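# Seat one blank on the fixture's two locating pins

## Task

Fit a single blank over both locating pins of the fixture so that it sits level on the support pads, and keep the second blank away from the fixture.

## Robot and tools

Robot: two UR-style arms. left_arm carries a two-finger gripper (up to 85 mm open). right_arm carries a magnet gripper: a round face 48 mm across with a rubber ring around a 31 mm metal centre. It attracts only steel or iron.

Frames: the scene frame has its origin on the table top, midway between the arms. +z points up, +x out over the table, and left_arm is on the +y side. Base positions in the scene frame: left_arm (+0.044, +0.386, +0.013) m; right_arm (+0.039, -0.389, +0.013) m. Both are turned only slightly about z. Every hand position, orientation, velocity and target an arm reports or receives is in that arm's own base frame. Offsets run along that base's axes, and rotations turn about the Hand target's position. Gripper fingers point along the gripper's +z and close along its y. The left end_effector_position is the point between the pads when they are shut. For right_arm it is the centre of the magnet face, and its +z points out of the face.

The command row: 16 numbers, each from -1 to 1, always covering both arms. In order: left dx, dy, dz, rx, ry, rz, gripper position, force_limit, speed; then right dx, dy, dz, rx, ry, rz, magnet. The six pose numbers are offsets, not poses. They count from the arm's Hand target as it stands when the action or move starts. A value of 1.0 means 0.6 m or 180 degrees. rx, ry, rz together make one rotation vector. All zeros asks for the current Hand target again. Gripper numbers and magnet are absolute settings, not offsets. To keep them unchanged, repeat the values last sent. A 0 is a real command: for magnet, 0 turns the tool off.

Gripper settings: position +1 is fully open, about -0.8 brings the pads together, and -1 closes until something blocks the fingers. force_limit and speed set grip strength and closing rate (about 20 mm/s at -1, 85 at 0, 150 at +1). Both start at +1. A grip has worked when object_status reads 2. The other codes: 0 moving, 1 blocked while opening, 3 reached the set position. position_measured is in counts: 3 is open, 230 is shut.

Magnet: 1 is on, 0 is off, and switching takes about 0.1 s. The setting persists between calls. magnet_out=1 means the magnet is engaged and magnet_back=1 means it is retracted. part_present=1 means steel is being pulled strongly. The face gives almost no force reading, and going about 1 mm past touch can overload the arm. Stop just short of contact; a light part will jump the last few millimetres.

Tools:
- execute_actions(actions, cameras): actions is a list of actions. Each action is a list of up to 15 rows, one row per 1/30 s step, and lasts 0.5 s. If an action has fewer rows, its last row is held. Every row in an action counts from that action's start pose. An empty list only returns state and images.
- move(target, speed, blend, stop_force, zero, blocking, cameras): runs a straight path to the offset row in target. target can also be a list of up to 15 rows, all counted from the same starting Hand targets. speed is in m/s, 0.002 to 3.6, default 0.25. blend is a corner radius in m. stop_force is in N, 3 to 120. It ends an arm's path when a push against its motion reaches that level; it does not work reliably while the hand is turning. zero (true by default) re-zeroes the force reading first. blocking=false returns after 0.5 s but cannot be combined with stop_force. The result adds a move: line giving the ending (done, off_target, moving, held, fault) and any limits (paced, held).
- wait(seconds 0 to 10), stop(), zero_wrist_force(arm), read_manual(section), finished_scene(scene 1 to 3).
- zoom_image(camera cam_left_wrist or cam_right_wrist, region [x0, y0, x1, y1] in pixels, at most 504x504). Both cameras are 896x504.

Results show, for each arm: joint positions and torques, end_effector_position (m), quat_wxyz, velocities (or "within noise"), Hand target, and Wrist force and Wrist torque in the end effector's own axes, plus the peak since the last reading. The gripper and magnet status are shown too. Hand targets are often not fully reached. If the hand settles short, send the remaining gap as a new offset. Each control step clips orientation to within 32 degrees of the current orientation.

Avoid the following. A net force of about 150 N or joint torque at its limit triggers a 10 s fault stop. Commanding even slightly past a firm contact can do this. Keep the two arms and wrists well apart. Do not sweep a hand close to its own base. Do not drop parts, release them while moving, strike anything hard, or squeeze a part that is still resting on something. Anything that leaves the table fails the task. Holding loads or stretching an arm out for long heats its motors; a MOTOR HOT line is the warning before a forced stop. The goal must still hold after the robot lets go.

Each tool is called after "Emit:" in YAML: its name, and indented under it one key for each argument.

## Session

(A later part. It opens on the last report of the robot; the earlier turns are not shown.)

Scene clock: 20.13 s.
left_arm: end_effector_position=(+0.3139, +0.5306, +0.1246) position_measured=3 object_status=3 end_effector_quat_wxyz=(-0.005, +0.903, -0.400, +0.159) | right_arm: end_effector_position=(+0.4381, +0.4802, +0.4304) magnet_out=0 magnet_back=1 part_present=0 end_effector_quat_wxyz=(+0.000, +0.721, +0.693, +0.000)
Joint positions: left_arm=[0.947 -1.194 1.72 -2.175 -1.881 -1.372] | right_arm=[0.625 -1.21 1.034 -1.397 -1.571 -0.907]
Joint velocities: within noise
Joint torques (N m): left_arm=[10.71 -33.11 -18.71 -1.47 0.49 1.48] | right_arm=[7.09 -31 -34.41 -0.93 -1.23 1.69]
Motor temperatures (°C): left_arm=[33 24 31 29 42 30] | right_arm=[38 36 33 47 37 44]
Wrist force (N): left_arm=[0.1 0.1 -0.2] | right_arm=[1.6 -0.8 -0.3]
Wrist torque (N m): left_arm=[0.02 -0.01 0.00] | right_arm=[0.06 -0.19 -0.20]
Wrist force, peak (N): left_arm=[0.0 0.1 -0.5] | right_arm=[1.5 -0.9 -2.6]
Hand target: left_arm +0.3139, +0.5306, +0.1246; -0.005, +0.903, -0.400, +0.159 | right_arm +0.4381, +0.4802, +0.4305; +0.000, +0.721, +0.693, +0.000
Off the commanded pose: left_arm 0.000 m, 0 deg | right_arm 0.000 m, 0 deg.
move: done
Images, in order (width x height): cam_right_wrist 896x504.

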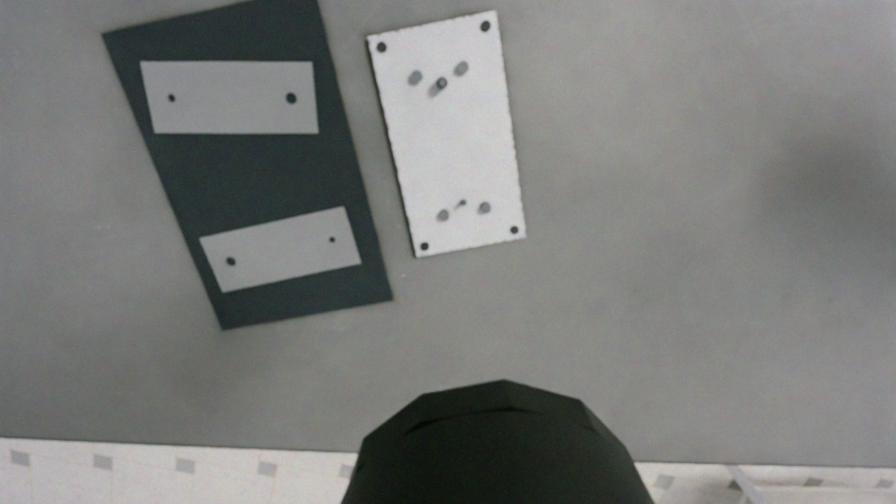

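Emit:
move:
  target: [0,0,0,0,0,0,1,1,1,-0.018,0.003,-0.3,0,0,0,0]
  speed: 0.4
  cameras: ["cam_right_wrist"]

Emit:
zoom_image:
  camera: "cam_right_wrist"
  region: [380, 46, 500, 136]

Emit:
move:
  target: [0,0,0,0,0,0,1,1,1,0.2,0.04,0,0,0,0,0]
  speed: 0.4
  cameras: ["cam_right_wrist"]

Emit:
zoom_image:
  camera: "cam_right_wrist"
  region: [380, 46, 500, 136]

Emit:
move:
  target: [0,0,0,0,0,0,1,1,1,-0.168,-0.306,0,0,0,0,0]
  speed: 0.4
  cameras: ["cam_right_wrist"]

Emit:
zoom_image:
  camera: "cam_right_wrist"
  region: [380, 46, 500, 136]

Emit:
move:
  target: [0,0,0,0,0,0,1,1,1,0,-0.211,0,0,0,0,0]
  speed: 0.4
  cameras: ["cam_right_wrist"]

Emit:
zoom_image:
  camera: "cam_right_wrist"
  region: [380, 46, 500, 136]

Emit:
move:
  target: [0,0,0,0,0,0,1,1,1,0.292,0.082,0,0,0,0,0]
  speed: 0.4
  cameras: ["cam_right_wrist"]

Emit:
zoom_image:
  camera: "cam_right_wrist"
  region: [380, 46, 500, 136]

Emit:
move:
  target: [0,0,0,0,0,0,1,1,1,-0.047,0.205,0,0,0,0,0]
  speed: 0.4
  cameras: ["cam_right_wrist"]

Emit:
zoom_image:
  camera: "cam_right_wrist"
  region: [380, 46, 500, 136]

Scene clock: 21.87 s.
left_arm: end_effector_position=(+0.3139, +0.5306, +0.1246) position_measured=3 object_status=3 end_effector_quat_wxyz=(-0.005, +0.903, -0.400, +0.159) | right_arm: end_effector_position=(+0.4273, +0.4820, +0.2506) magnet_out=0 magnet_back=1 part_present=0 end_effector_quat_wxyz=(+0.000, +0.721, +0.693, +0.000)
Joint positions: left_arm=[0.947 -1.194 1.72 -2.175 -1.881 -1.372] | right_arm=[0.637 -1.2 1.485 -1.856 -1.571 -0.895]
Joint velocities: within noise
Joint torques (N m): left_arm=[12.27 -32.76 -17.99 -1.48 0.24 1.5] | right_arm=[8.17 -30.41 -15.45 -4.74 1.4 1.58]
Motor temperatures (°C): left_arm=[33 24 31 29 42 30] | right_arm=[38 36 33 47 37 44]
Wrist force (N): left_arm=[0.1 0.1 -0.2] | right_arm=[1.0 -0.7 -0.1]
Wrist torque (N m): left_arm=[0.02 -0.02 0.00] | right_arm=[0.11 -0.15 -0.21]
Wrist force, peak (N): left_arm=[0.3 0.1 -0.3] | right_arm=[1.6 -0.7 -2.5]
Hand target: left_arm +0.3139, +0.5306, +0.1246; -0.005, +0.903, -0.400, +0.159 | right_arm +0.4273, +0.4820, +0.2505; +0.000, +0.721, +0.693, +0.000
Off the commanded pose: left_arm 0.000 m, 0 deg | right_arm 0.000 m, 0 deg.
move: done
Images, in order (width x height): cam_right_wrist 896x504.

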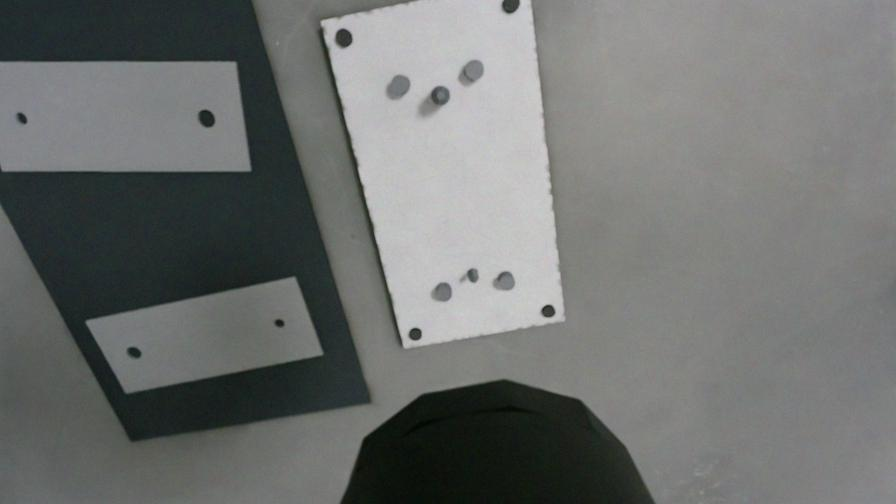

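Scaled by 4.200 from the camera's 896x504 image, which has a finer 1280x720 frame.

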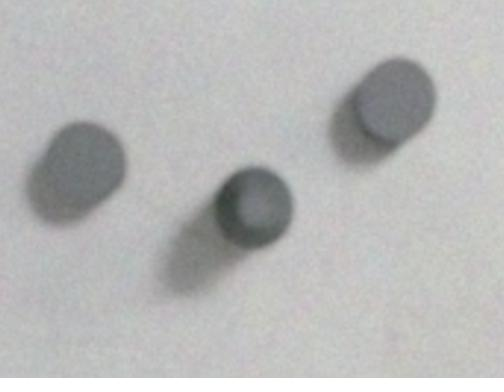

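Scene clock: 23.10 s.
left_arm: end_effector_position=(+0.3139, +0.5306, +0.1246) position_measured=3 object_status=3 end_effector_quat_wxyz=(-0.005, +0.903, -0.400, +0.159) | right_arm: end_effector_position=(+0.5473, +0.5060, +0.2505) magnet_out=0 magnet_back=1 part_present=0 end_effector_quat_wxyz=(+0.000, +0.721, +0.693, +0.000)
Joint positions: left_arm=[0.947 -1.194 1.72 -2.175 -1.881 -1.372] | right_arm=[0.566 -0.954 1.109 -1.727 -1.571 -0.965]
Joint velocities: within noise
Joint torques (N m): left_arm=[12.21 -33.05 -17.65 -1.37 0.72 1.4] | right_arm=[-8.32 -41.03 -34.58 -1.01 -1.34 -1.92]
Motor temperatures (°C): left_arm=[33 24 31 29 42 30] | right_arm=[38 36 33 47 37 44]
Wrist force (N): left_arm=[0.1 0.1 -0.2] | right_arm=[1.6 -0.7 -0.5]
Wrist torque (N m): left_arm=[0.02 -0.01 0.00] | right_arm=[0.04 -0.26 -0.18]
Wrist force, peak (N): left_arm=[0.2 0.2 -0.3] | right_arm=[1.0 -2.5 -0.3]
Hand target: left_arm +0.3139, +0.5306, +0.1246; -0.005, +0.903, -0.400, +0.159 | right_arm +0.5473, +0.5060, +0.2505; +0.000, +0.721, +0.693, +0.000
Off the commanded pose: left_arm 0.000 m, 0 deg | right_arm 0.000 m, 0 deg.
move: done
Images, in order (width x height): cam_right_wrist 896x504.

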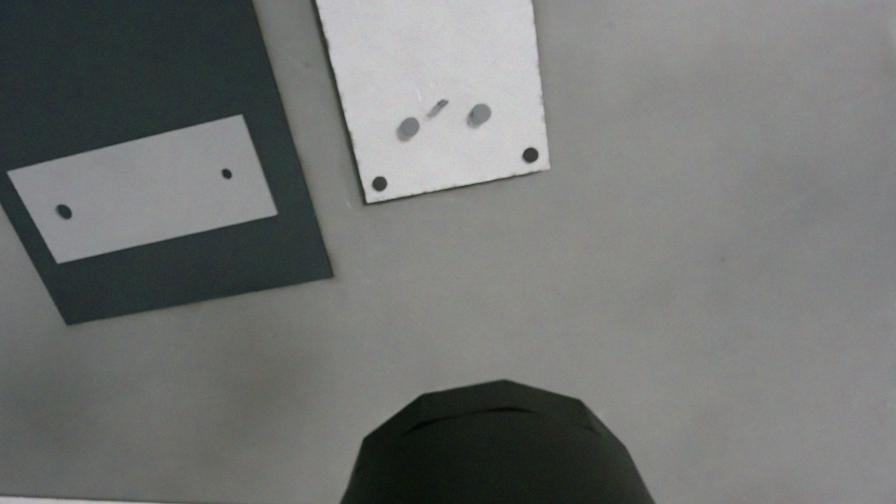

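Scaled by 4.200 from the camera's 896x504 image, which has a finer 1280x720 frame.

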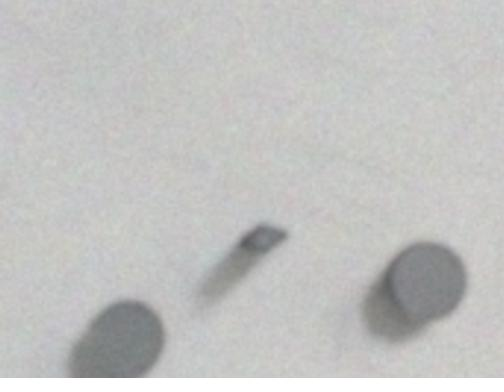

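Scene clock: 24.47 s.
left_arm: end_effector_position=(+0.3139, +0.5306, +0.1246) position_measured=3 object_status=3 end_effector_quat_wxyz=(-0.005, +0.903, -0.400, +0.159) | right_arm: end_effector_position=(+0.4466, +0.3225, +0.2505) magnet_out=0 magnet_back=1 part_present=0 end_effector_quat_wxyz=(+0.000, +0.721, +0.693, +0.000)
Joint positions: left_arm=[0.947 -1.194 1.72 -2.175 -1.881 -1.372] | right_arm=[0.381 -1.415 1.763 -1.92 -1.571 -1.151]
Joint velocities: within noise
Joint torques (N m): left_arm=[13.34 -34.35 -18.74 -1.17 0.7 1.41] | right_arm=[-8.91 -38.4 -14.87 -4.57 1.53 -2.16]
Motor temperatures (°C): left_arm=[33 24 31 29 42 30] | right_arm=[38 36 33 47 37 44]
Wrist force (N): left_arm=[0.1 0.3 -0.1] | right_arm=[1.8 -0.7 -0.6]
Wrist torque (N m): left_arm=[0.04 -0.01 0.00] | right_arm=[0.08 -0.23 -0.20]
Wrist force, peak (N): left_arm=[-0.1 0.1 -0.4] | right_arm=[3.2 0.0 -0.3]
Hand target: left_arm +0.3139, +0.5306, +0.1246; -0.005, +0.903, -0.400, +0.159 | right_arm +0.4465, +0.3224, +0.2505; +0.000, +0.721, +0.693, +0.000
Off the commanded pose: left_arm 0.000 m, 0 deg | right_arm 0.000 m, 0 deg.
move: done
Images, in order (width x height): cam_right_wrist 896x504.

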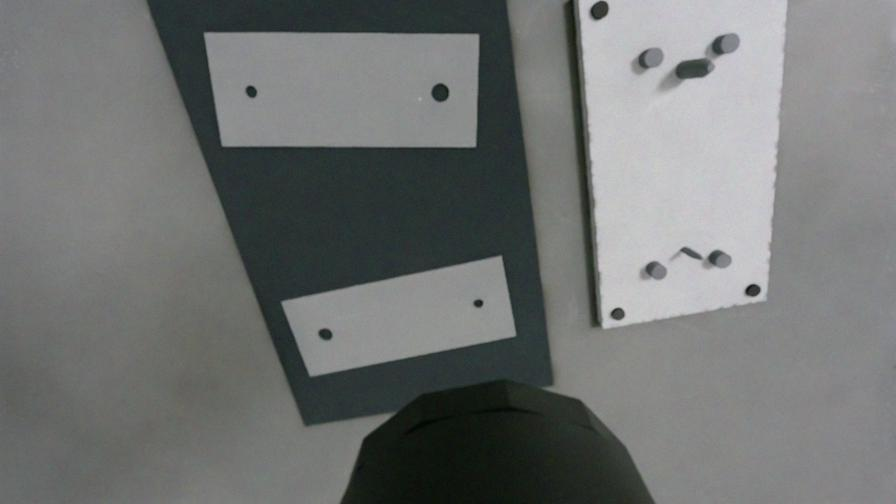

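Scaled by 4.200 from the camera's 896x504 image, which has a finer 1280x720 frame.

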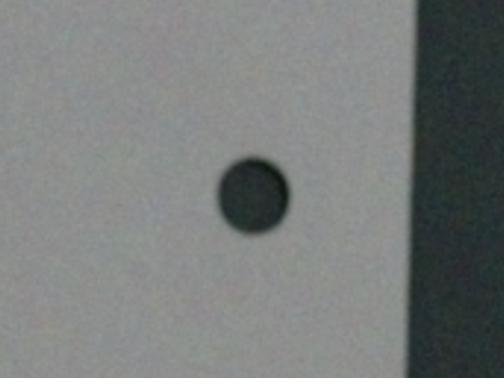

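Scene clock: 25.60 s.
left_arm: end_effector_position=(+0.3139, +0.5306, +0.1246) position_measured=3 object_status=3 end_effector_quat_wxyz=(-0.005, +0.903, -0.400, +0.159) | right_arm: end_effector_position=(+0.4465, +0.1960, +0.2505) magnet_out=0 magnet_back=1 part_present=0 end_effector_quat_wxyz=(+0.000, +0.721, +0.693, +0.000)
Joint positions: left_arm=[0.947 -1.194 1.72 -2.175 -1.881 -1.372] | right_arm=[0.136 -1.565 1.927 -1.934 -1.57 -1.395]
Joint velocities: within noise
Joint torques (N m): left_arm=[12.59 -31.71 -17.24 -1.49 0.34 1.27] | right_arm=[-7.71 -30.68 -13.91 -4.57 1.61 -1.97]
Motor temperatures (°C): left_arm=[33 24 31 29 42 30] | right_arm=[38 36 33 47 37 44]
Wrist force (N): left_arm=[0.1 0.0 -0.1] | right_arm=[1.7 -1.0 -0.6]
Wrist torque (N m): left_arm=[0.00 -0.02 0.00] | right_arm=[0.07 -0.20 -0.30]
Wrist force, peak (N): left_arm=[0.3 0.1 -0.2] | right_arm=[3.6 -1.0 -0.7]
Hand target: left_arm +0.3139, +0.5306, +0.1246; -0.005, +0.903, -0.400, +0.159 | right_arm +0.4465, +0.1958, +0.2505; +0.000, +0.721, +0.693, +0.000
Off the commanded pose: left_arm 0.000 m, 0 deg | right_arm 0.000 m, 0 deg.
move: done
Images, in order (width x height): cam_right_wrist 896x504.

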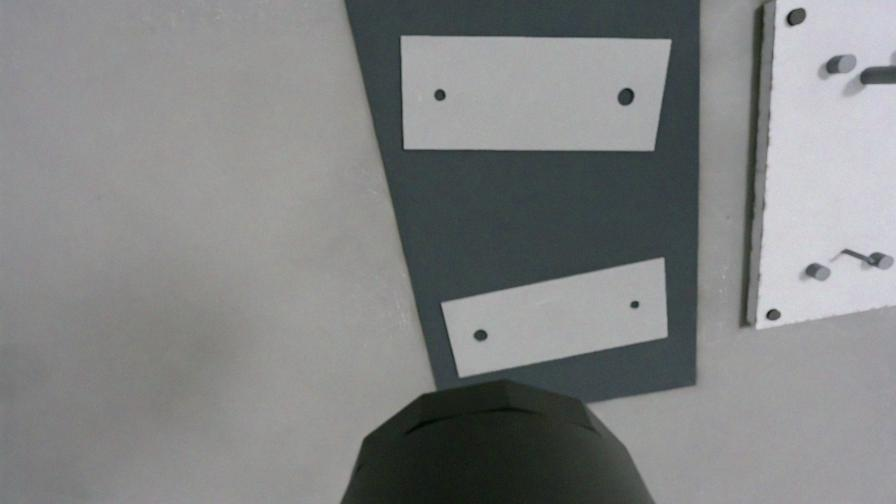

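Scaled by 4.200 from the camera's 896x504 image, which has a finer 1280x720 frame.

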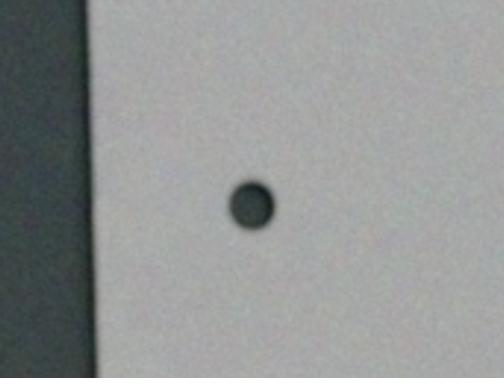

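Scene clock: 26.97 s.
left_arm: end_effector_position=(+0.3139, +0.5306, +0.1246) position_measured=3 object_status=3 end_effector_quat_wxyz=(-0.005, +0.903, -0.400, +0.159) | right_arm: end_effector_position=(+0.6217, +0.2450, +0.2505) magnet_out=0 magnet_back=1 part_present=0 end_effector_quat_wxyz=(+0.000, +0.721, +0.693, +0.000)
Joint positions: left_arm=[0.947 -1.194 1.72 -2.175 -1.881 -1.372] | right_arm=[0.174 -1.144 1.404 -1.832 -1.57 -1.357]
Joint velocities: within noise
Joint torques (N m): left_arm=[14.07 -33.44 -16.16 -1.41 0.48 1.47] | right_arm=[9.45 -32.41 -34.84 -1.16 -1.23 1.65]
Motor temperatures (°C): left_arm=[33 24 31 29 42 30] | right_arm=[38 36 33 47 37 44]
Wrist force (N): left_arm=[0.1 0.1 -0.2] | right_arm=[1.2 -1.0 -0.6]
Wrist torque (N m): left_arm=[0.01 -0.01 0.00] | right_arm=[0.05 -0.16 -0.27]
Wrist force, peak (N): left_arm=[0.2 0.0 -0.4] | right_arm=[1.1 -2.9 -0.6]
Hand target: left_arm +0.3139, +0.5306, +0.1246; -0.005, +0.903, -0.400, +0.159 | right_arm +0.6217, +0.2450, +0.2505; +0.000, +0.721, +0.693, +0.000
Off the commanded pose: left_arm 0.000 m, 0 deg | right_arm 0.000 m, 0 deg.
move: done
Images, in order (width x height): cam_right_wrist 896x504.

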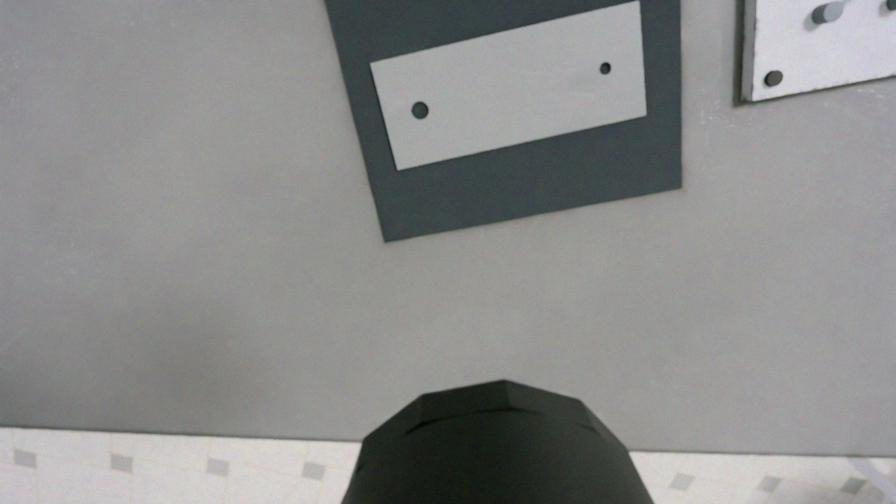

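Scaled by 4.200 from the camera's 896x504 image, which has a finer 1280x720 frame.

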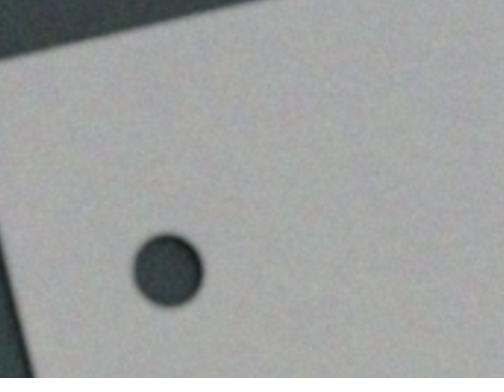

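Scene clock: 28.07 s.
left_arm: end_effector_position=(+0.3139, +0.5306, +0.1246) position_measured=3 object_status=3 end_effector_quat_wxyz=(-0.005, +0.903, -0.400, +0.159) | right_arm: end_effector_position=(+0.5935, +0.3679, +0.2505) magnet_out=0 magnet_back=1 part_present=0 end_effector_quat_wxyz=(+0.000, +0.721, +0.693, +0.000)
Joint positions: left_arm=[0.947 -1.194 1.72 -2.175 -1.881 -1.372] | right_arm=[0.363 -1.072 1.296 -1.796 -1.57 -1.169]
Joint velocities: within noise
Joint torques (N m): left_arm=[12.02 -33.11 -18.56 -1.2 0.48 1.43] | right_arm=[8.62 -34.38 -33.44 -1.17 -1.31 1.6]
Motor temperatures (°C): left_arm=[33 24 31 29 42 30] | right_arm=[38 36 33 47 37 44]
Wrist force (N): left_arm=[0.1 0.1 -0.2] | right_arm=[1.6 -0.9 -0.3]
Wrist torque (N m): left_arm=[0.01 -0.02 0.00] | right_arm=[0.04 -0.20 -0.21]
Wrist force, peak (N): left_arm=[0.3 0.3 -0.3] | right_arm=[3.5 -1.6 -0.2]
Hand target: left_arm +0.3139, +0.5306, +0.1246; -0.005, +0.903, -0.400, +0.159 | right_arm +0.5935, +0.3680, +0.2505; +0.000, +0.721, +0.693, +0.000
Off the commanded pose: left_arm 0.000 m, 0 deg | right_arm 0.000 m, 0 deg.
move: done
Images, in order (width x height): cam_right_wrist 896x504.

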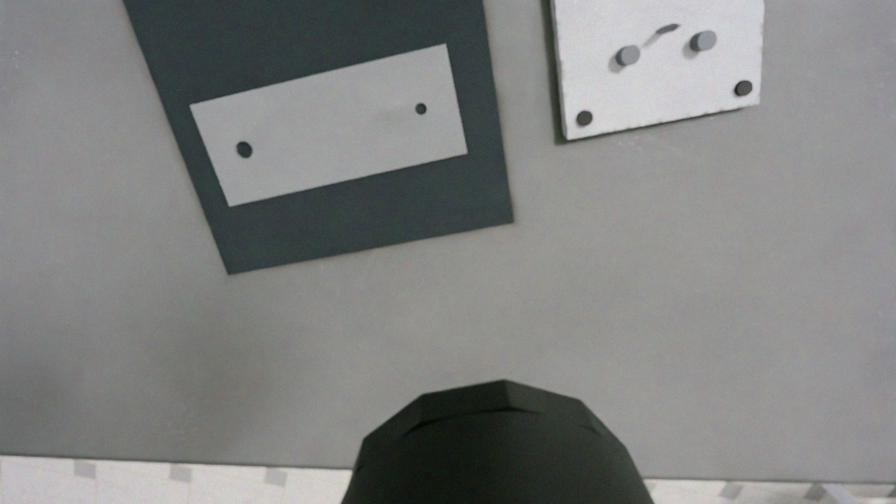

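Scaled by 4.200 from the camera's 896x504 image, which has a finer 1280x720 frame.

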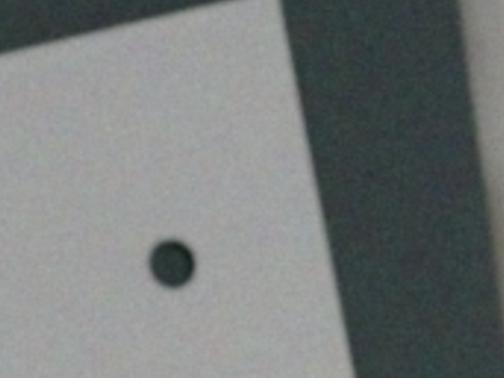

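Emit:
move:
  target: [0,0,0,0,0,0,1,1,1,-0.409,0.272,0,0,0,0.5606,0]
  speed: 0.5
  cameras: ["cam_right_wrist"]

Emit:
zoom_image:
  camera: "cam_right_wrist"
  region: [380, 46, 500, 136]

Emit:
move:
  target: [0,0,0,0,0,0,1,1,1,0.2077,0.0425,0,0,0,0,0]
  speed: 0.4
  cameras: ["cam_right_wrist"]

Emit:
zoom_image:
  camera: "cam_right_wrist"
  region: [380, 46, 500, 136]

Scene clock: 33.37 s.
left_arm: end_effector_position=(+0.3139, +0.5306, +0.1246) position_measured=3 object_status=3 end_effector_quat_wxyz=(-0.005, +0.903, -0.400, +0.159) | right_arm: end_effector_position=(+0.3482, +0.5312, +0.2505) magnet_out=0 magnet_back=1 part_present=0 end_effector_quat_wxyz=(+0.000, -0.075, +0.997, +0.000)
Joint positions: left_arm=[0.947 -1.194 1.72 -2.175 -1.881 -1.372] | right_arm=[0.779 -1.221 1.513 -1.863 -1.57 -2.514]
Joint velocities: within noise
Joint torques (N m): left_arm=[11.03 -33.59 -17.18 -1.35 0.35 1.69] | right_arm=[8.11 -28.49 -33.76 -1.19 1.27 -1.81]
Motor temperatures (°C): left_arm=[33 24 31 29 41 30] | right_arm=[38 36 32 47 37 44]
Wrist force (N): left_arm=[0.0 0.1 -0.2] | right_arm=[1.7 -0.5 -0.1]
Wrist torque (N m): left_arm=[0.02 0.00 0.00] | right_arm=[0.09 -0.19 -0.22]
Wrist force, peak (N): left_arm=[0.2 0.4 -0.3] | right_arm=[2.2 -0.4 -0.1]
Hand target: left_arm +0.3139, +0.5306, +0.1246; -0.005, +0.903, -0.400, +0.159 | right_arm +0.3481, +0.5312, +0.2505; +0.000, -0.076, +0.997, +0.000
Off the commanded pose: left_arm 0.000 m, 0 deg | right_arm 0.000 m, 0 deg.
move: done
Images, in order (width x height): cam_right_wrist 896x504.

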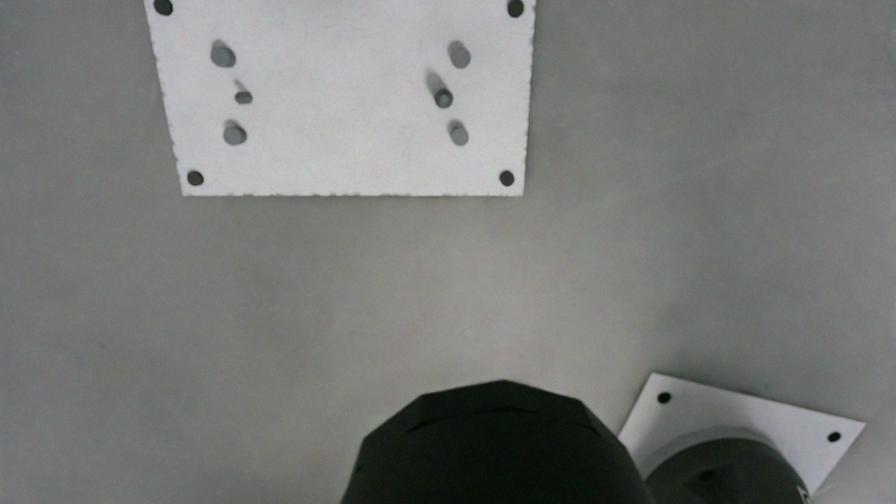

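Scaled by 4.200 from the camera's 896x504 image, which has a finer 1280x720 frame.

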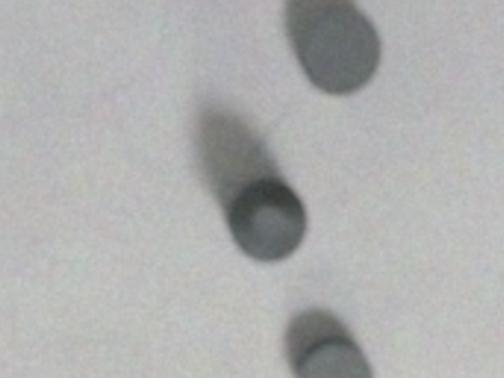

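Scene clock: 34.57 s.
left_arm: end_effector_position=(+0.3139, +0.5306, +0.1246) position_measured=3 object_status=3 end_effector_quat_wxyz=(-0.005, +0.903, -0.400, +0.159) | right_arm: end_effector_position=(+0.4727, +0.5567, +0.2505) magnet_out=0 magnet_back=1 part_present=0 end_effector_quat_wxyz=(+0.000, -0.076, +0.997, +0.000) end_effector_velocity=(+0.001, +0.001, +0.002) end_effector_angular_velocity=(+0.003, -0.004, +0.002)
Joint positions: left_arm=[0.947 -1.194 1.72 -2.175 -1.881 -1.372] | right_arm=[0.683 -0.992 1.171 -1.749 -1.57 -2.61]
Joint velocities: left_arm=[within noise] | right_arm=[0 0.001 -0.005 -0.001 0 -0.002]
Joint torques (N m): left_arm=[13.39 -33.33 -19.33 -1.38 0.63 1.4] | right_arm=[-8.71 -39.9 -33.5 -1.01 -1.65 -1.79]
Motor temperatures (°C): left_arm=[33 24 31 29 41 30] | right_arm=[38 36 32 47 37 44]
Wrist force (N): left_arm=[0.0 -0.2 -0.2] | right_arm=[1.5 -1.2 -0.4]
Wrist torque (N m): left_arm=[-0.03 -0.01 0.00] | right_arm=[0.01 -0.20 -0.18]
Wrist force, peak (N): left_arm=[0.2 0.3 -0.3] | right_arm=[3.5 -0.6 -0.2]
Hand target: left_arm +0.3139, +0.5306, +0.1246; -0.005, +0.903, -0.400, +0.159 | right_arm +0.4728, +0.5567, +0.2505; +0.000, -0.076, +0.997, +0.000
Off the commanded pose: left_arm 0.000 m, 0 deg | right_arm 0.000 m, 0 deg.
move: done
Images, in order (width x height): cam_right_wrist 896x504.

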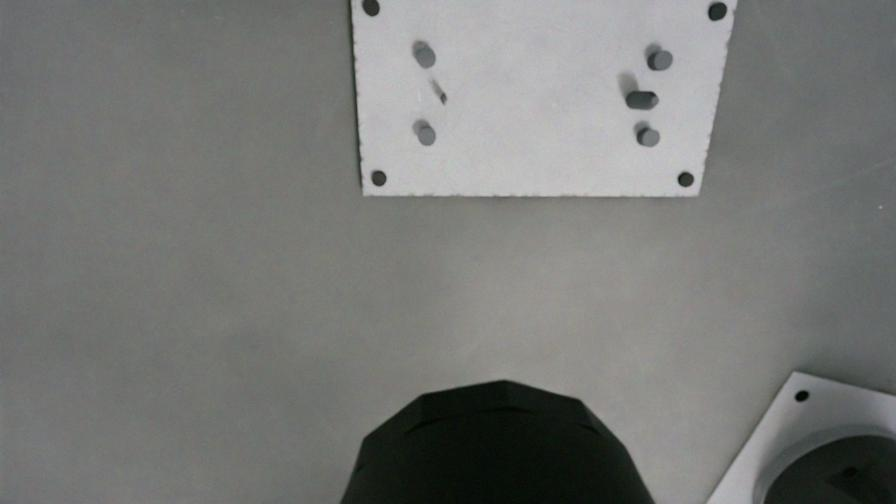

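Scaled by 4.200 from the camera's 896x504 image, which has a finer 1280x720 frame.

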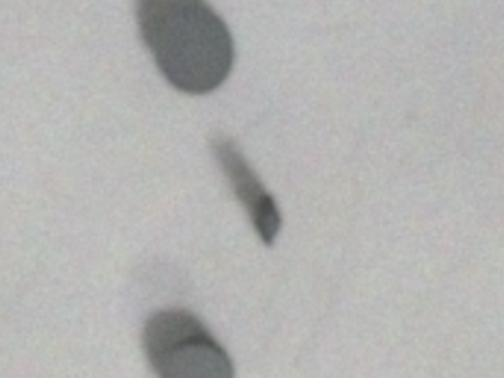

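Emit:
move:
  target:
    - [0,0,0,0,0,0,1,1,1,-0.1447,-0.5112,-0.1,0,0,-0.5606,0]
    - [0,0,0,0,0,0,1,1,1,-0.1447,-0.5112,-0.385,0,0,-0.5606,0]
  speed: 0.5
  blend: [0.03,0]
  cameras: ["cam_right_wrist"]

Emit:
move:
  target: [0,0,0,0,0,0,1,1,1,0,0,-0.06,0,0,0,0]
  speed: 0.01
  stop_force: 5
  cameras: ["cam_right_wrist"]

Scene clock: 38.03 s.
left_arm: end_effector_position=(+0.3139, +0.5306, +0.1246) position_measured=3 object_status=3 end_effector_quat_wxyz=(-0.005, +0.903, -0.400, +0.159) | right_arm: end_effector_position=(+0.3859, +0.2500, +0.0196) magnet_out=0 magnet_back=1 part_present=0 end_effector_quat_wxyz=(+0.000, +0.721, +0.693, +0.000)
Joint positions: left_arm=[0.947 -1.194 1.72 -2.175 -1.881 -1.372] | right_arm=[0.281 -1.211 2.274 -2.635 -1.57 -1.251]
Joint velocities: within noise
Joint torques (N m): left_arm=[13.69 -33.33 -18.01 -1.76 0.71 1.44] | right_arm=[8.85 -20.05 -22.59 -4.92 1.17 1.83]
Motor temperatures (°C): left_arm=[33 24 31 29 41 30] | right_arm=[38 36 32 47 37 44]
Wrist force (N): left_arm=[0.1 0.1 -0.3] | right_arm=[1.8 -0.9 -0.5]
Wrist torque (N m): left_arm=[0.02 -0.01 0.00] | right_arm=[0.04 -0.22 -0.25]
Wrist force, peak (N): left_arm=[-0.1 0.2 -0.4] | right_arm=[1.2 -0.8 -2.8]
Hand target: left_arm +0.3139, +0.5306, +0.1246; -0.005, +0.903, -0.400, +0.159 | right_arm +0.3859, +0.2500, +0.0195; +0.000, +0.721, +0.693, +0.000
Off the commanded pose: left_arm 0.000 m, 0 deg | right_arm 0.000 m, 0 deg.
move: done
Images, in order (width x height): cam_right_wrist 896x504.

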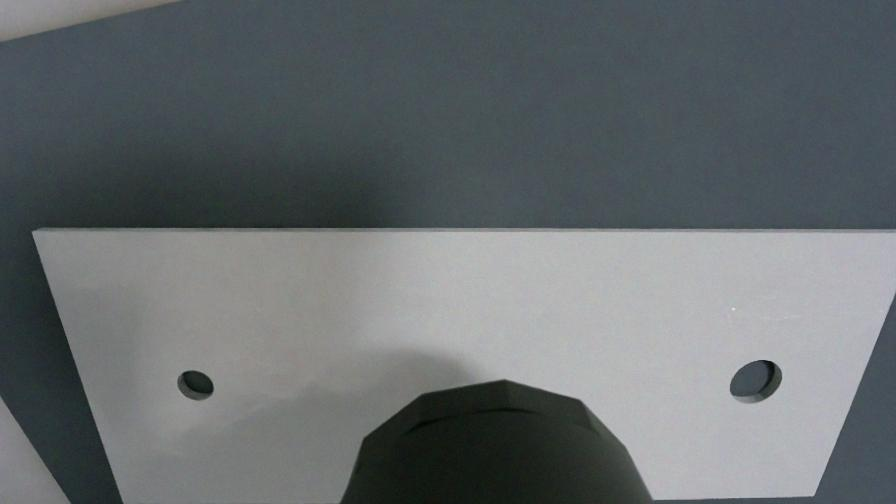

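Scene clock: 41.97 s.
left_arm: end_effector_position=(+0.3139, +0.5306, +0.1246) position_measured=3 object_status=3 end_effector_quat_wxyz=(-0.005, +0.903, -0.400, +0.159) | right_arm: end_effector_position=(+0.3859, +0.2500, -0.0082) magnet_out=0 magnet_back=1 part_present=0 end_effector_quat_wxyz=(+0.000, +0.721, +0.693, +0.000)
Joint positions: left_arm=[0.947 -1.194 1.72 -2.175 -1.881 -1.372] | right_arm=[0.281 -1.134 2.283 -2.72 -1.57 -1.251]
Joint velocities: within noise
Joint torques (N m): left_arm=[13.26 -32.8 -19.54 -1.39 0.34 1.35] | right_arm=[7.22 -35.29 -16.78 -0.98 0.2 1.56]
Motor temperatures (°C): left_arm=[33 24 31 29 41 30] | right_arm=[38 36 32 47 37 44]
Wrist force (N): left_arm=[0.2 0.0 -0.3] | right_arm=[2.1 0.0 -5.0]
Wrist torque (N m): left_arm=[0.01 -0.03 0.00] | right_arm=[0.07 -0.30 -0.26]
Wrist force, peak (N): left_arm=[-0.1 0.2 -0.4] | right_arm=[-2.0 -9.0 -38.6]
Hand target: left_arm +0.3139, +0.5306, +0.1246; -0.005, +0.903, -0.400, +0.159 | right_arm +0.3859, +0.2500, -0.0082; +0.000, +0.721, +0.693, +0.000 (not the last commanded pose)
Off the commanded pose: left_arm 0.000 m, 0 deg | right_arm 0.008 m, 0 deg.
move: contact (right_arm)
Images, in order (width x height): cam_right_wrist 896x504.

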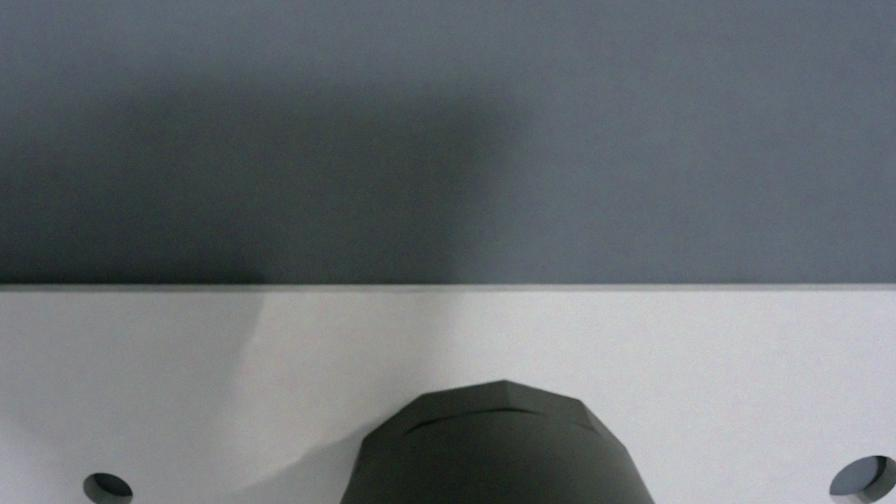

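Emit:
execute_actions:
  actions:
    - [[0,0,0,0,0,0,1,1,1,0,0,0,0,0,0,1]]
  cameras: []

Emit:
move:
  target: [0,0,0,0,0,0,1,1,1,0,0,0.1,0,0,0,1]
  speed: 0.12
  cameras: ["cam_right_wrist"]

Scene clock: 42.83 s.
left_arm: end_effector_position=(+0.3139, +0.5306, +0.1246) position_measured=3 object_status=3 end_effector_quat_wxyz=(-0.005, +0.903, -0.400, +0.159) | right_arm: end_effector_position=(+0.3859, +0.2500, -0.0082) magnet_out=1 magnet_back=0 part_present=1 end_effector_quat_wxyz=(+0.000, +0.721, +0.693, +0.000)
Joint positions: left_arm=[0.947 -1.194 1.72 -2.175 -1.881 -1.372] | right_arm=[0.281 -1.134 2.283 -2.72 -1.57 -1.251]
Joint velocities: within noise
Joint torques (N m): left_arm=[13.31 -34.19 -17.97 -1.43 0.6 1.49] | right_arm=[5.05 -34.35 -19.7 -3.08 1.29 1.51]
Motor temperatures (°C): left_arm=[33 24 31 29 41 30] | right_arm=[38 36 32 47 37 44]
Wrist force (N): left_arm=[0.2 0.0 -0.2] | right_arm=[1.8 -0.8 2.0]
Wrist torque (N m): left_arm=[0.00 -0.03 0.00] | right_arm=[0.06 -0.23 -0.25]
Wrist force, peak (N): left_arm=[0.2 -0.2 -0.4] | right_arm=[2.0 -0.1 -4.9]
Hand target: left_arm +0.3139, +0.5306, +0.1246; -0.005, +0.903, -0.400, +0.159 | right_arm +0.3859, +0.2500, -0.0082; +0.000, +0.721, +0.693, +0.000
Off the commanded pose: left_arm 0.000 m, 0 deg | right_arm 0.000 m, 0 deg.
No camera images: "cameras" was empty.

Scene clock: 43.97 s.
left_arm: end_effector_position=(+0.3139, +0.5306, +0.1246) position_measured=3 object_status=3 end_effector_quat_wxyz=(-0.005, +0.903, -0.400, +0.159) | right_arm: end_effector_position=(+0.3859, +0.2500, +0.0517) magnet_out=1 magnet_back=0 part_present=1 end_effector_quat_wxyz=(+0.000, +0.721, +0.693, +0.000)
Joint positions: left_arm=[0.947 -1.194 1.72 -2.175 -1.881 -1.372] | right_arm=[0.281 -1.295 2.256 -2.533 -1.57 -1.251]
Joint velocities: within noise
Joint torques (N m): left_arm=[13.95 -33.44 -18.61 -1.39 0.36 1.52] | right_arm=[-7.9 -35.67 -25.94 -1.36 0.11 -2.17]
Motor temperatures (°C): left_arm=[33 24 31 29 41 30] | right_arm=[38 36 32 47 37 44]
Wrist force (N): left_arm=[0.1 0.1 -0.2] | right_arm=[1.8 -0.6 1.7]
Wrist torque (N m): left_arm=[0.01 -0.01 0.00] | right_arm=[0.06 -0.24 -0.25]
Wrist force, peak (N): left_arm=[0.0 0.1 -0.4] | right_arm=[1.7 -0.9 2.9]
Hand target: left_arm +0.3139, +0.5306, +0.1246; -0.005, +0.903, -0.400, +0.159 | right_arm +0.3859, +0.2500, +0.0518; +0.000, +0.721, +0.693, +0.000
Off the commanded pose: left_arm 0.000 m, 0 deg | right_arm 0.000 m, 0 deg.
move: done
Images, in order (width x height): cam_right_wrist 896x504.

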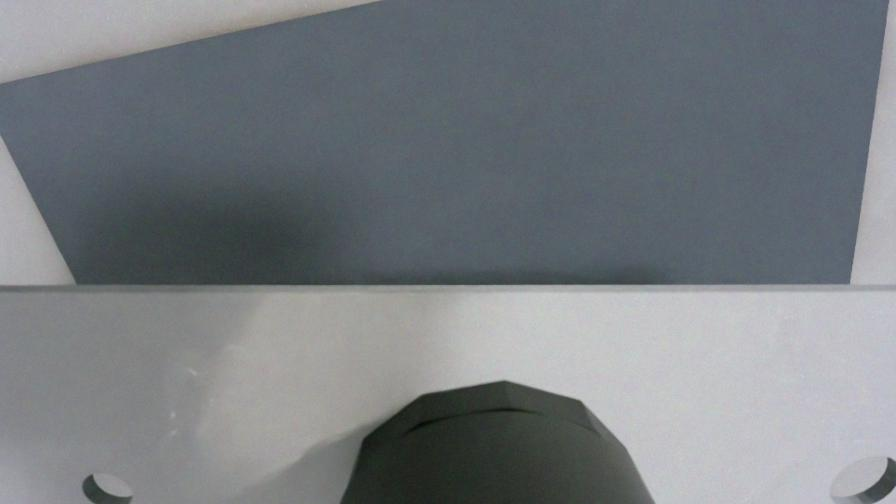

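Emit:
move:
  target:
    - [0,0,0,0,0,0,1,1,1,0.01,0.08,0.1137,0,0,0.1,1]
    - [0,0,0,0,0,0,1,1,1,0.071,0.3982,0.1137,0,0,0.5602,1]
  speed: 0.35
  blend: [0.03,0]
  cameras: ["cam_right_wrist"]

Emit:
move:
  target: [0,0,0,0,0,0,1,1,1,0,0,-0.08,0,0,0,1]
  speed: 0.05
  stop_force: 5
  cameras: ["cam_right_wrist"]

Scene clock: 47.33 s.
left_arm: end_effector_position=(+0.3139, +0.5306, +0.1246) position_measured=3 object_status=3 end_effector_quat_wxyz=(-0.005, +0.903, -0.400, +0.159) | right_arm: end_effector_position=(+0.4285, +0.4889, +0.1200) magnet_out=1 magnet_back=0 part_present=1 end_effector_quat_wxyz=(+0.000, -0.075, +0.997, +0.000)
Joint positions: left_arm=[0.947 -1.194 1.72 -2.175 -1.881 -1.372] | right_arm=[0.644 -1.058 1.638 -2.15 -1.57 -2.647]
Joint velocities: within noise
Joint torques (N m): left_arm=[12.81 -33.61 -17.66 -1.6 0.44 1.49] | right_arm=[7.78 -34.75 -32.81 -1.44 1.15 -2.06]
Motor temperatures (°C): left_arm=[33 24 31 29 41 30] | right_arm=[38 36 32 47 36 44]
Wrist force (N): left_arm=[0.1 0.2 -0.1] | right_arm=[1.5 -1.1 2.0]
Wrist torque (N m): left_arm=[0.04 -0.02 0.00] | right_arm=[0.01 -0.21 -0.20]
Wrist force, peak (N): left_arm=[0.0 0.0 -0.5] | right_arm=[2.0 -1.1 2.4]
Hand target: left_arm +0.3139, +0.5306, +0.1246; -0.005, +0.903, -0.400, +0.159 | right_arm +0.4285, +0.4889, +0.1200; +0.000, -0.075, +0.997, +0.000
Off the commanded pose: left_arm 0.000 m, 0 deg | right_arm 0.000 m, 0 deg.
move: done
Images, in order (width x height): cam_right_wrist 896x504.

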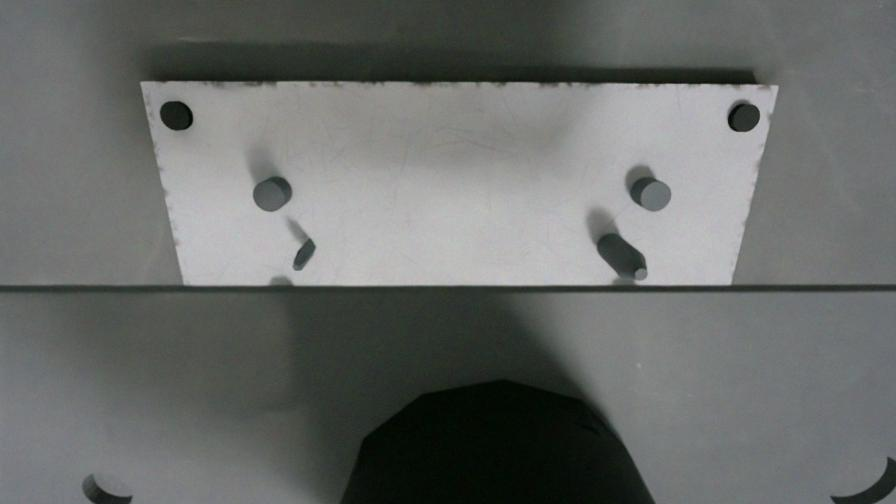

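Scene clock: 49.37 s.
left_arm: end_effector_position=(+0.3139, +0.5306, +0.1246) position_measured=3 object_status=3 end_effector_quat_wxyz=(-0.005, +0.903, -0.400, +0.159) | right_arm: end_effector_position=(+0.4285, +0.4889, +0.0720) magnet_out=1 magnet_back=0 part_present=1 end_effector_quat_wxyz=(+0.000, -0.075, +0.997, +0.000)
Joint positions: left_arm=[0.947 -1.194 1.72 -2.175 -1.881 -1.372] | right_arm=[0.644 -0.991 1.676 -2.255 -1.57 -2.647]
Joint velocities: within noise
Joint torques (N m): left_arm=[12.15 -33.07 -18.04 -1.49 0.39 1.35] | right_arm=[6.51 -35.16 -11.92 -4.6 0.93 -0.77]
Motor temperatures (°C): left_arm=[33 24 31 29 41 30] | right_arm=[38 36 32 47 36 44]
Wrist force (N): left_arm=[0.1 0.1 -0.2] | right_arm=[1.4 -0.9 1.8]
Wrist torque (N m): left_arm=[0.02 -0.01 0.00] | right_arm=[0.06 -0.19 -0.23]
Wrist force, peak (N): left_arm=[0.0 0.3 -0.3] | right_arm=[1.6 -1.2 2.2]
Hand target: left_arm +0.3139, +0.5306, +0.1246; -0.005, +0.903, -0.400, +0.159 | right_arm +0.4285, +0.4889, +0.0720; +0.000, -0.075, +0.997, +0.000
Off the commanded pose: left_arm 0.000 m, 0 deg | right_arm 0.000 m, 0 deg.
move: done
Images, in order (width x height): cam_right_wrist 896x504.

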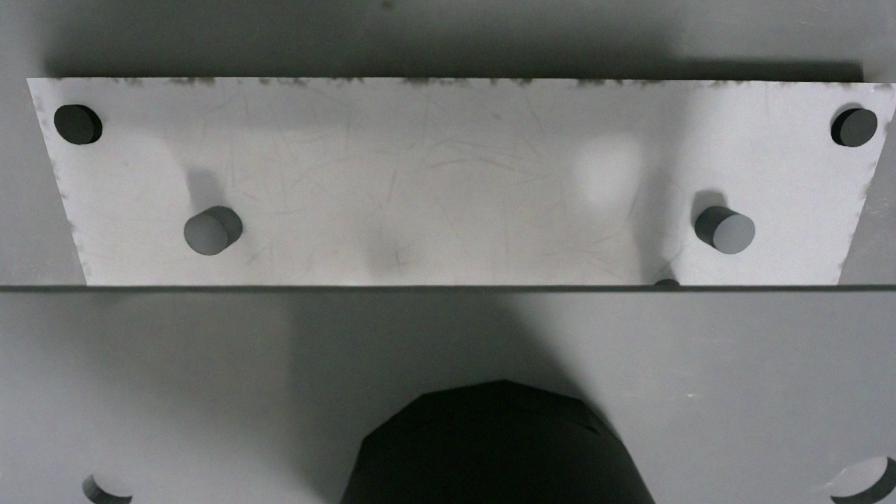

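Edge parallel to the fixture. Continue slowly.

Emit:
move:
  target: [0,0,0,0,0,0,1,1,1,0,0,-0.11,0,0,0,1]
  speed: 0.008
  stop_force: 6
  cameras: ["cam_right_wrist"]

Scene clock: 56.73 s.
left_arm: end_effector_position=(+0.3139, +0.5306, +0.1246) position_measured=3 object_status=3 end_effector_quat_wxyz=(-0.005, +0.903, -0.400, +0.159) | right_arm: end_effector_position=(+0.4285, +0.4889, +0.0238) magnet_out=1 magnet_back=0 part_present=1 end_effector_quat_wxyz=(+0.000, -0.075, +0.997, +0.000)
Joint positions: left_arm=[0.947 -1.194 1.72 -2.175 -1.881 -1.372] | right_arm=[0.644 -0.915 1.7 -2.356 -1.57 -2.647]
Joint velocities: within noise
Joint torques (N m): left_arm=[12.2 -32.99 -20.05 -1.38 0.43 1.37] | right_arm=[0.52 -51.28 -33.07 -3.86 0.24 1.23]
Motor temperatures (°C): left_arm=[33 24 31 29 41 30] | right_arm=[38 36 32 47 36 44]
Wrist force (N): left_arm=[0.0 0.0 -0.2] | right_arm=[10.5 -6.1 -0.3]
Wrist torque (N m): left_arm=[0.00 0.00 0.00] | right_arm=[0.10 0.00 -0.50]
Wrist force, peak (N): left_arm=[0.0 0.1 -0.5] | right_arm=[15.9 -8.7 -5.0]
Hand target: left_arm +0.3139, +0.5306, +0.1246; -0.005, +0.903, -0.400, +0.159 | right_arm +0.4285, +0.4889, +0.0238; +0.000, -0.075, +0.997, +0.000 (not the last commanded pose)
Off the commanded pose: left_arm 0.000 m, 0 deg | right_arm 0.018 m, 0 deg.
move: contact (right_arm)
Images, in order (width x height): cam_right_wrist 896x504.

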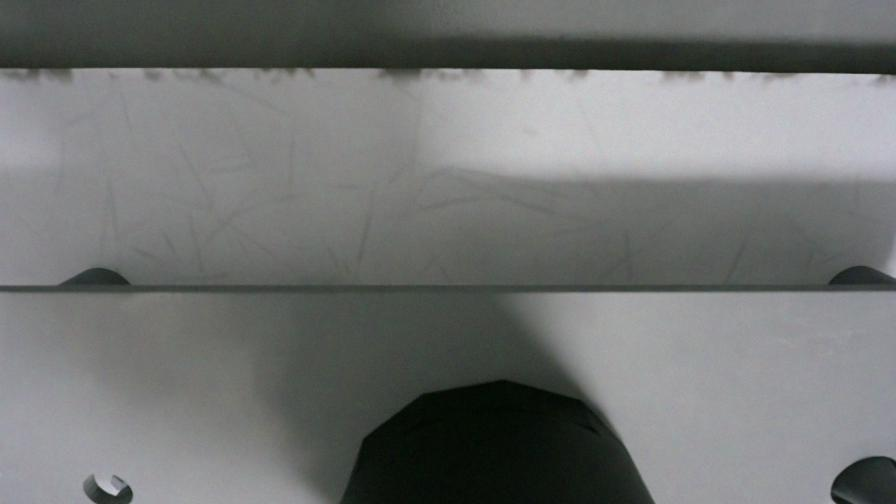

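Emit:
move:
  target: [0,0,0,0,0,0,1,1,1,-0.0007,-0.0004,0.001,0,0,0,1]
  speed: 0.01
  cameras: ["cam_right_wrist"]

Emit:
move:
  target: [0,0,0,0,0,0,1,1,1,0,0,-0.03,0,0,0,1]
  speed: 0.004
  stop_force: 6
  cameras: ["cam_right_wrist"]

Scene clock: 57.63 s.
left_arm: end_effector_position=(+0.3139, +0.5306, +0.1246) position_measured=3 object_status=3 end_effector_quat_wxyz=(-0.005, +0.903, -0.400, +0.159) | right_arm: end_effector_position=(+0.4281, +0.4887, +0.0244) magnet_out=1 magnet_back=0 part_present=1 end_effector_quat_wxyz=(+0.000, -0.075, +0.997, +0.000)
Joint positions: left_arm=[0.947 -1.194 1.72 -2.175 -1.881 -1.372] | right_arm=[0.644 -0.916 1.701 -2.355 -1.57 -2.647]
Joint velocities: within noise
Joint torques (N m): left_arm=[13.14 -34.29 -19.49 -1.51 0.33 1.26] | right_arm=[6.6 -52.66 -10.21 -1.27 -0.55 1.54]
Motor temperatures (°C): left_arm=[33 24 31 29 41 30] | right_arm=[38 36 32 47 36 44]
Wrist force (N): left_arm=[0.2 0.1 -0.1] | right_arm=[1.7 -1.0 2.2]
Wrist torque (N m): left_arm=[0.02 -0.03 0.00] | right_arm=[0.05 -0.23 -0.23]
Wrist force, peak (N): left_arm=[0.3 -0.1 -0.3] | right_arm=[10.9 -6.4 -0.5]
Hand target: left_arm +0.3139, +0.5306, +0.1246; -0.005, +0.903, -0.400, +0.159 | right_arm +0.4280, +0.4887, +0.0244; +0.000, -0.075, +0.997, +0.000
Off the commanded pose: left_arm 0.000 m, 0 deg | right_arm 0.000 m, 0 deg.
move: done
Images, in order (width x height): cam_right_wrist 896x504.

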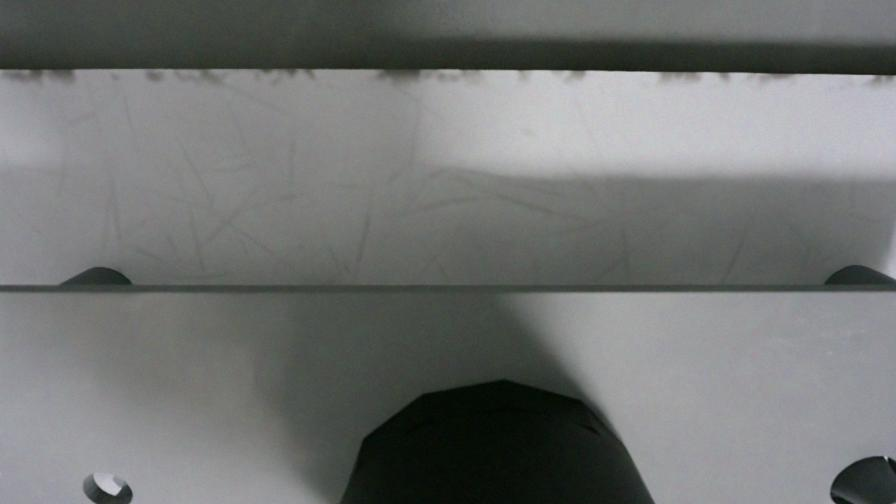

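Scene clock: 61.83 s.
left_arm: end_effector_position=(+0.3139, +0.5306, +0.1246) position_measured=3 object_status=3 end_effector_quat_wxyz=(-0.005, +0.903, -0.400, +0.159) | right_arm: end_effector_position=(+0.4280, +0.4887, +0.0122) magnet_out=1 magnet_back=0 part_present=1 end_effector_quat_wxyz=(+0.000, -0.075, +0.997, +0.000)
Joint positions: left_arm=[0.947 -1.194 1.72 -2.175 -1.881 -1.372] | right_arm=[0.645 -0.896 1.705 -2.38 -1.57 -2.647]
Joint velocities: within noise
Joint torques (N m): left_arm=[11.72 -33.08 -19.8 -1.44 0.47 1.62] | right_arm=[3.44 -53.03 -24.65 -1.87 -0.05 1.44]
Motor temperatures (°C): left_arm=[33 24 31 29 41 30] | right_arm=[38 36 32 47 36 44]
Wrist force (N): left_arm=[0.0 0.0 -0.2] | right_arm=[6.0 -2.1 -0.2]
Wrist torque (N m): left_arm=[-0.01 0.01 0.00] | right_arm=[0.10 -0.50 -0.66]
Wrist force, peak (N): left_arm=[0.1 0.1 -0.4] | right_arm=[12.8 -7.3 -7.4]
Hand target: left_arm +0.3139, +0.5306, +0.1246; -0.005, +0.903, -0.400, +0.159 | right_arm +0.4280, +0.4887, +0.0122; +0.000, -0.075, +0.997, +0.000 (not the last commanded pose)
Off the commanded pose: left_arm 0.000 m, 0 deg | right_arm 0.006 m, 0 deg.
move: contact (right_arm)
Images, in order (width x height): cam_right_wrist 896x504.

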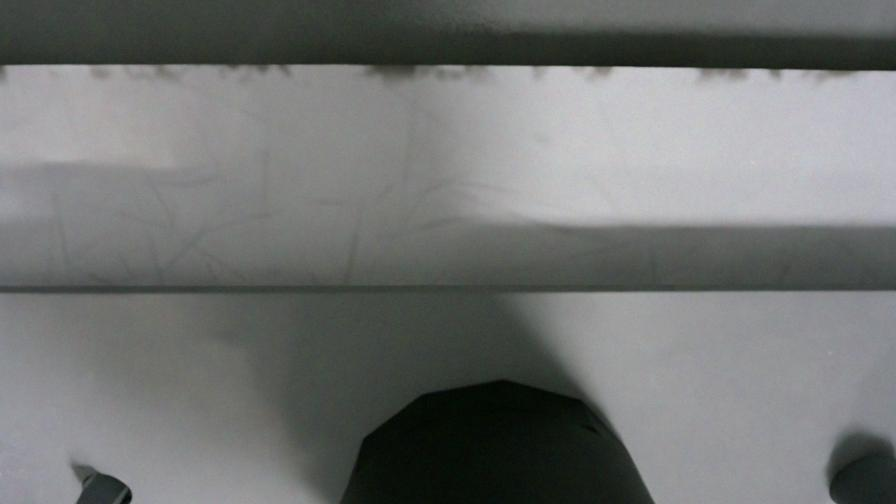

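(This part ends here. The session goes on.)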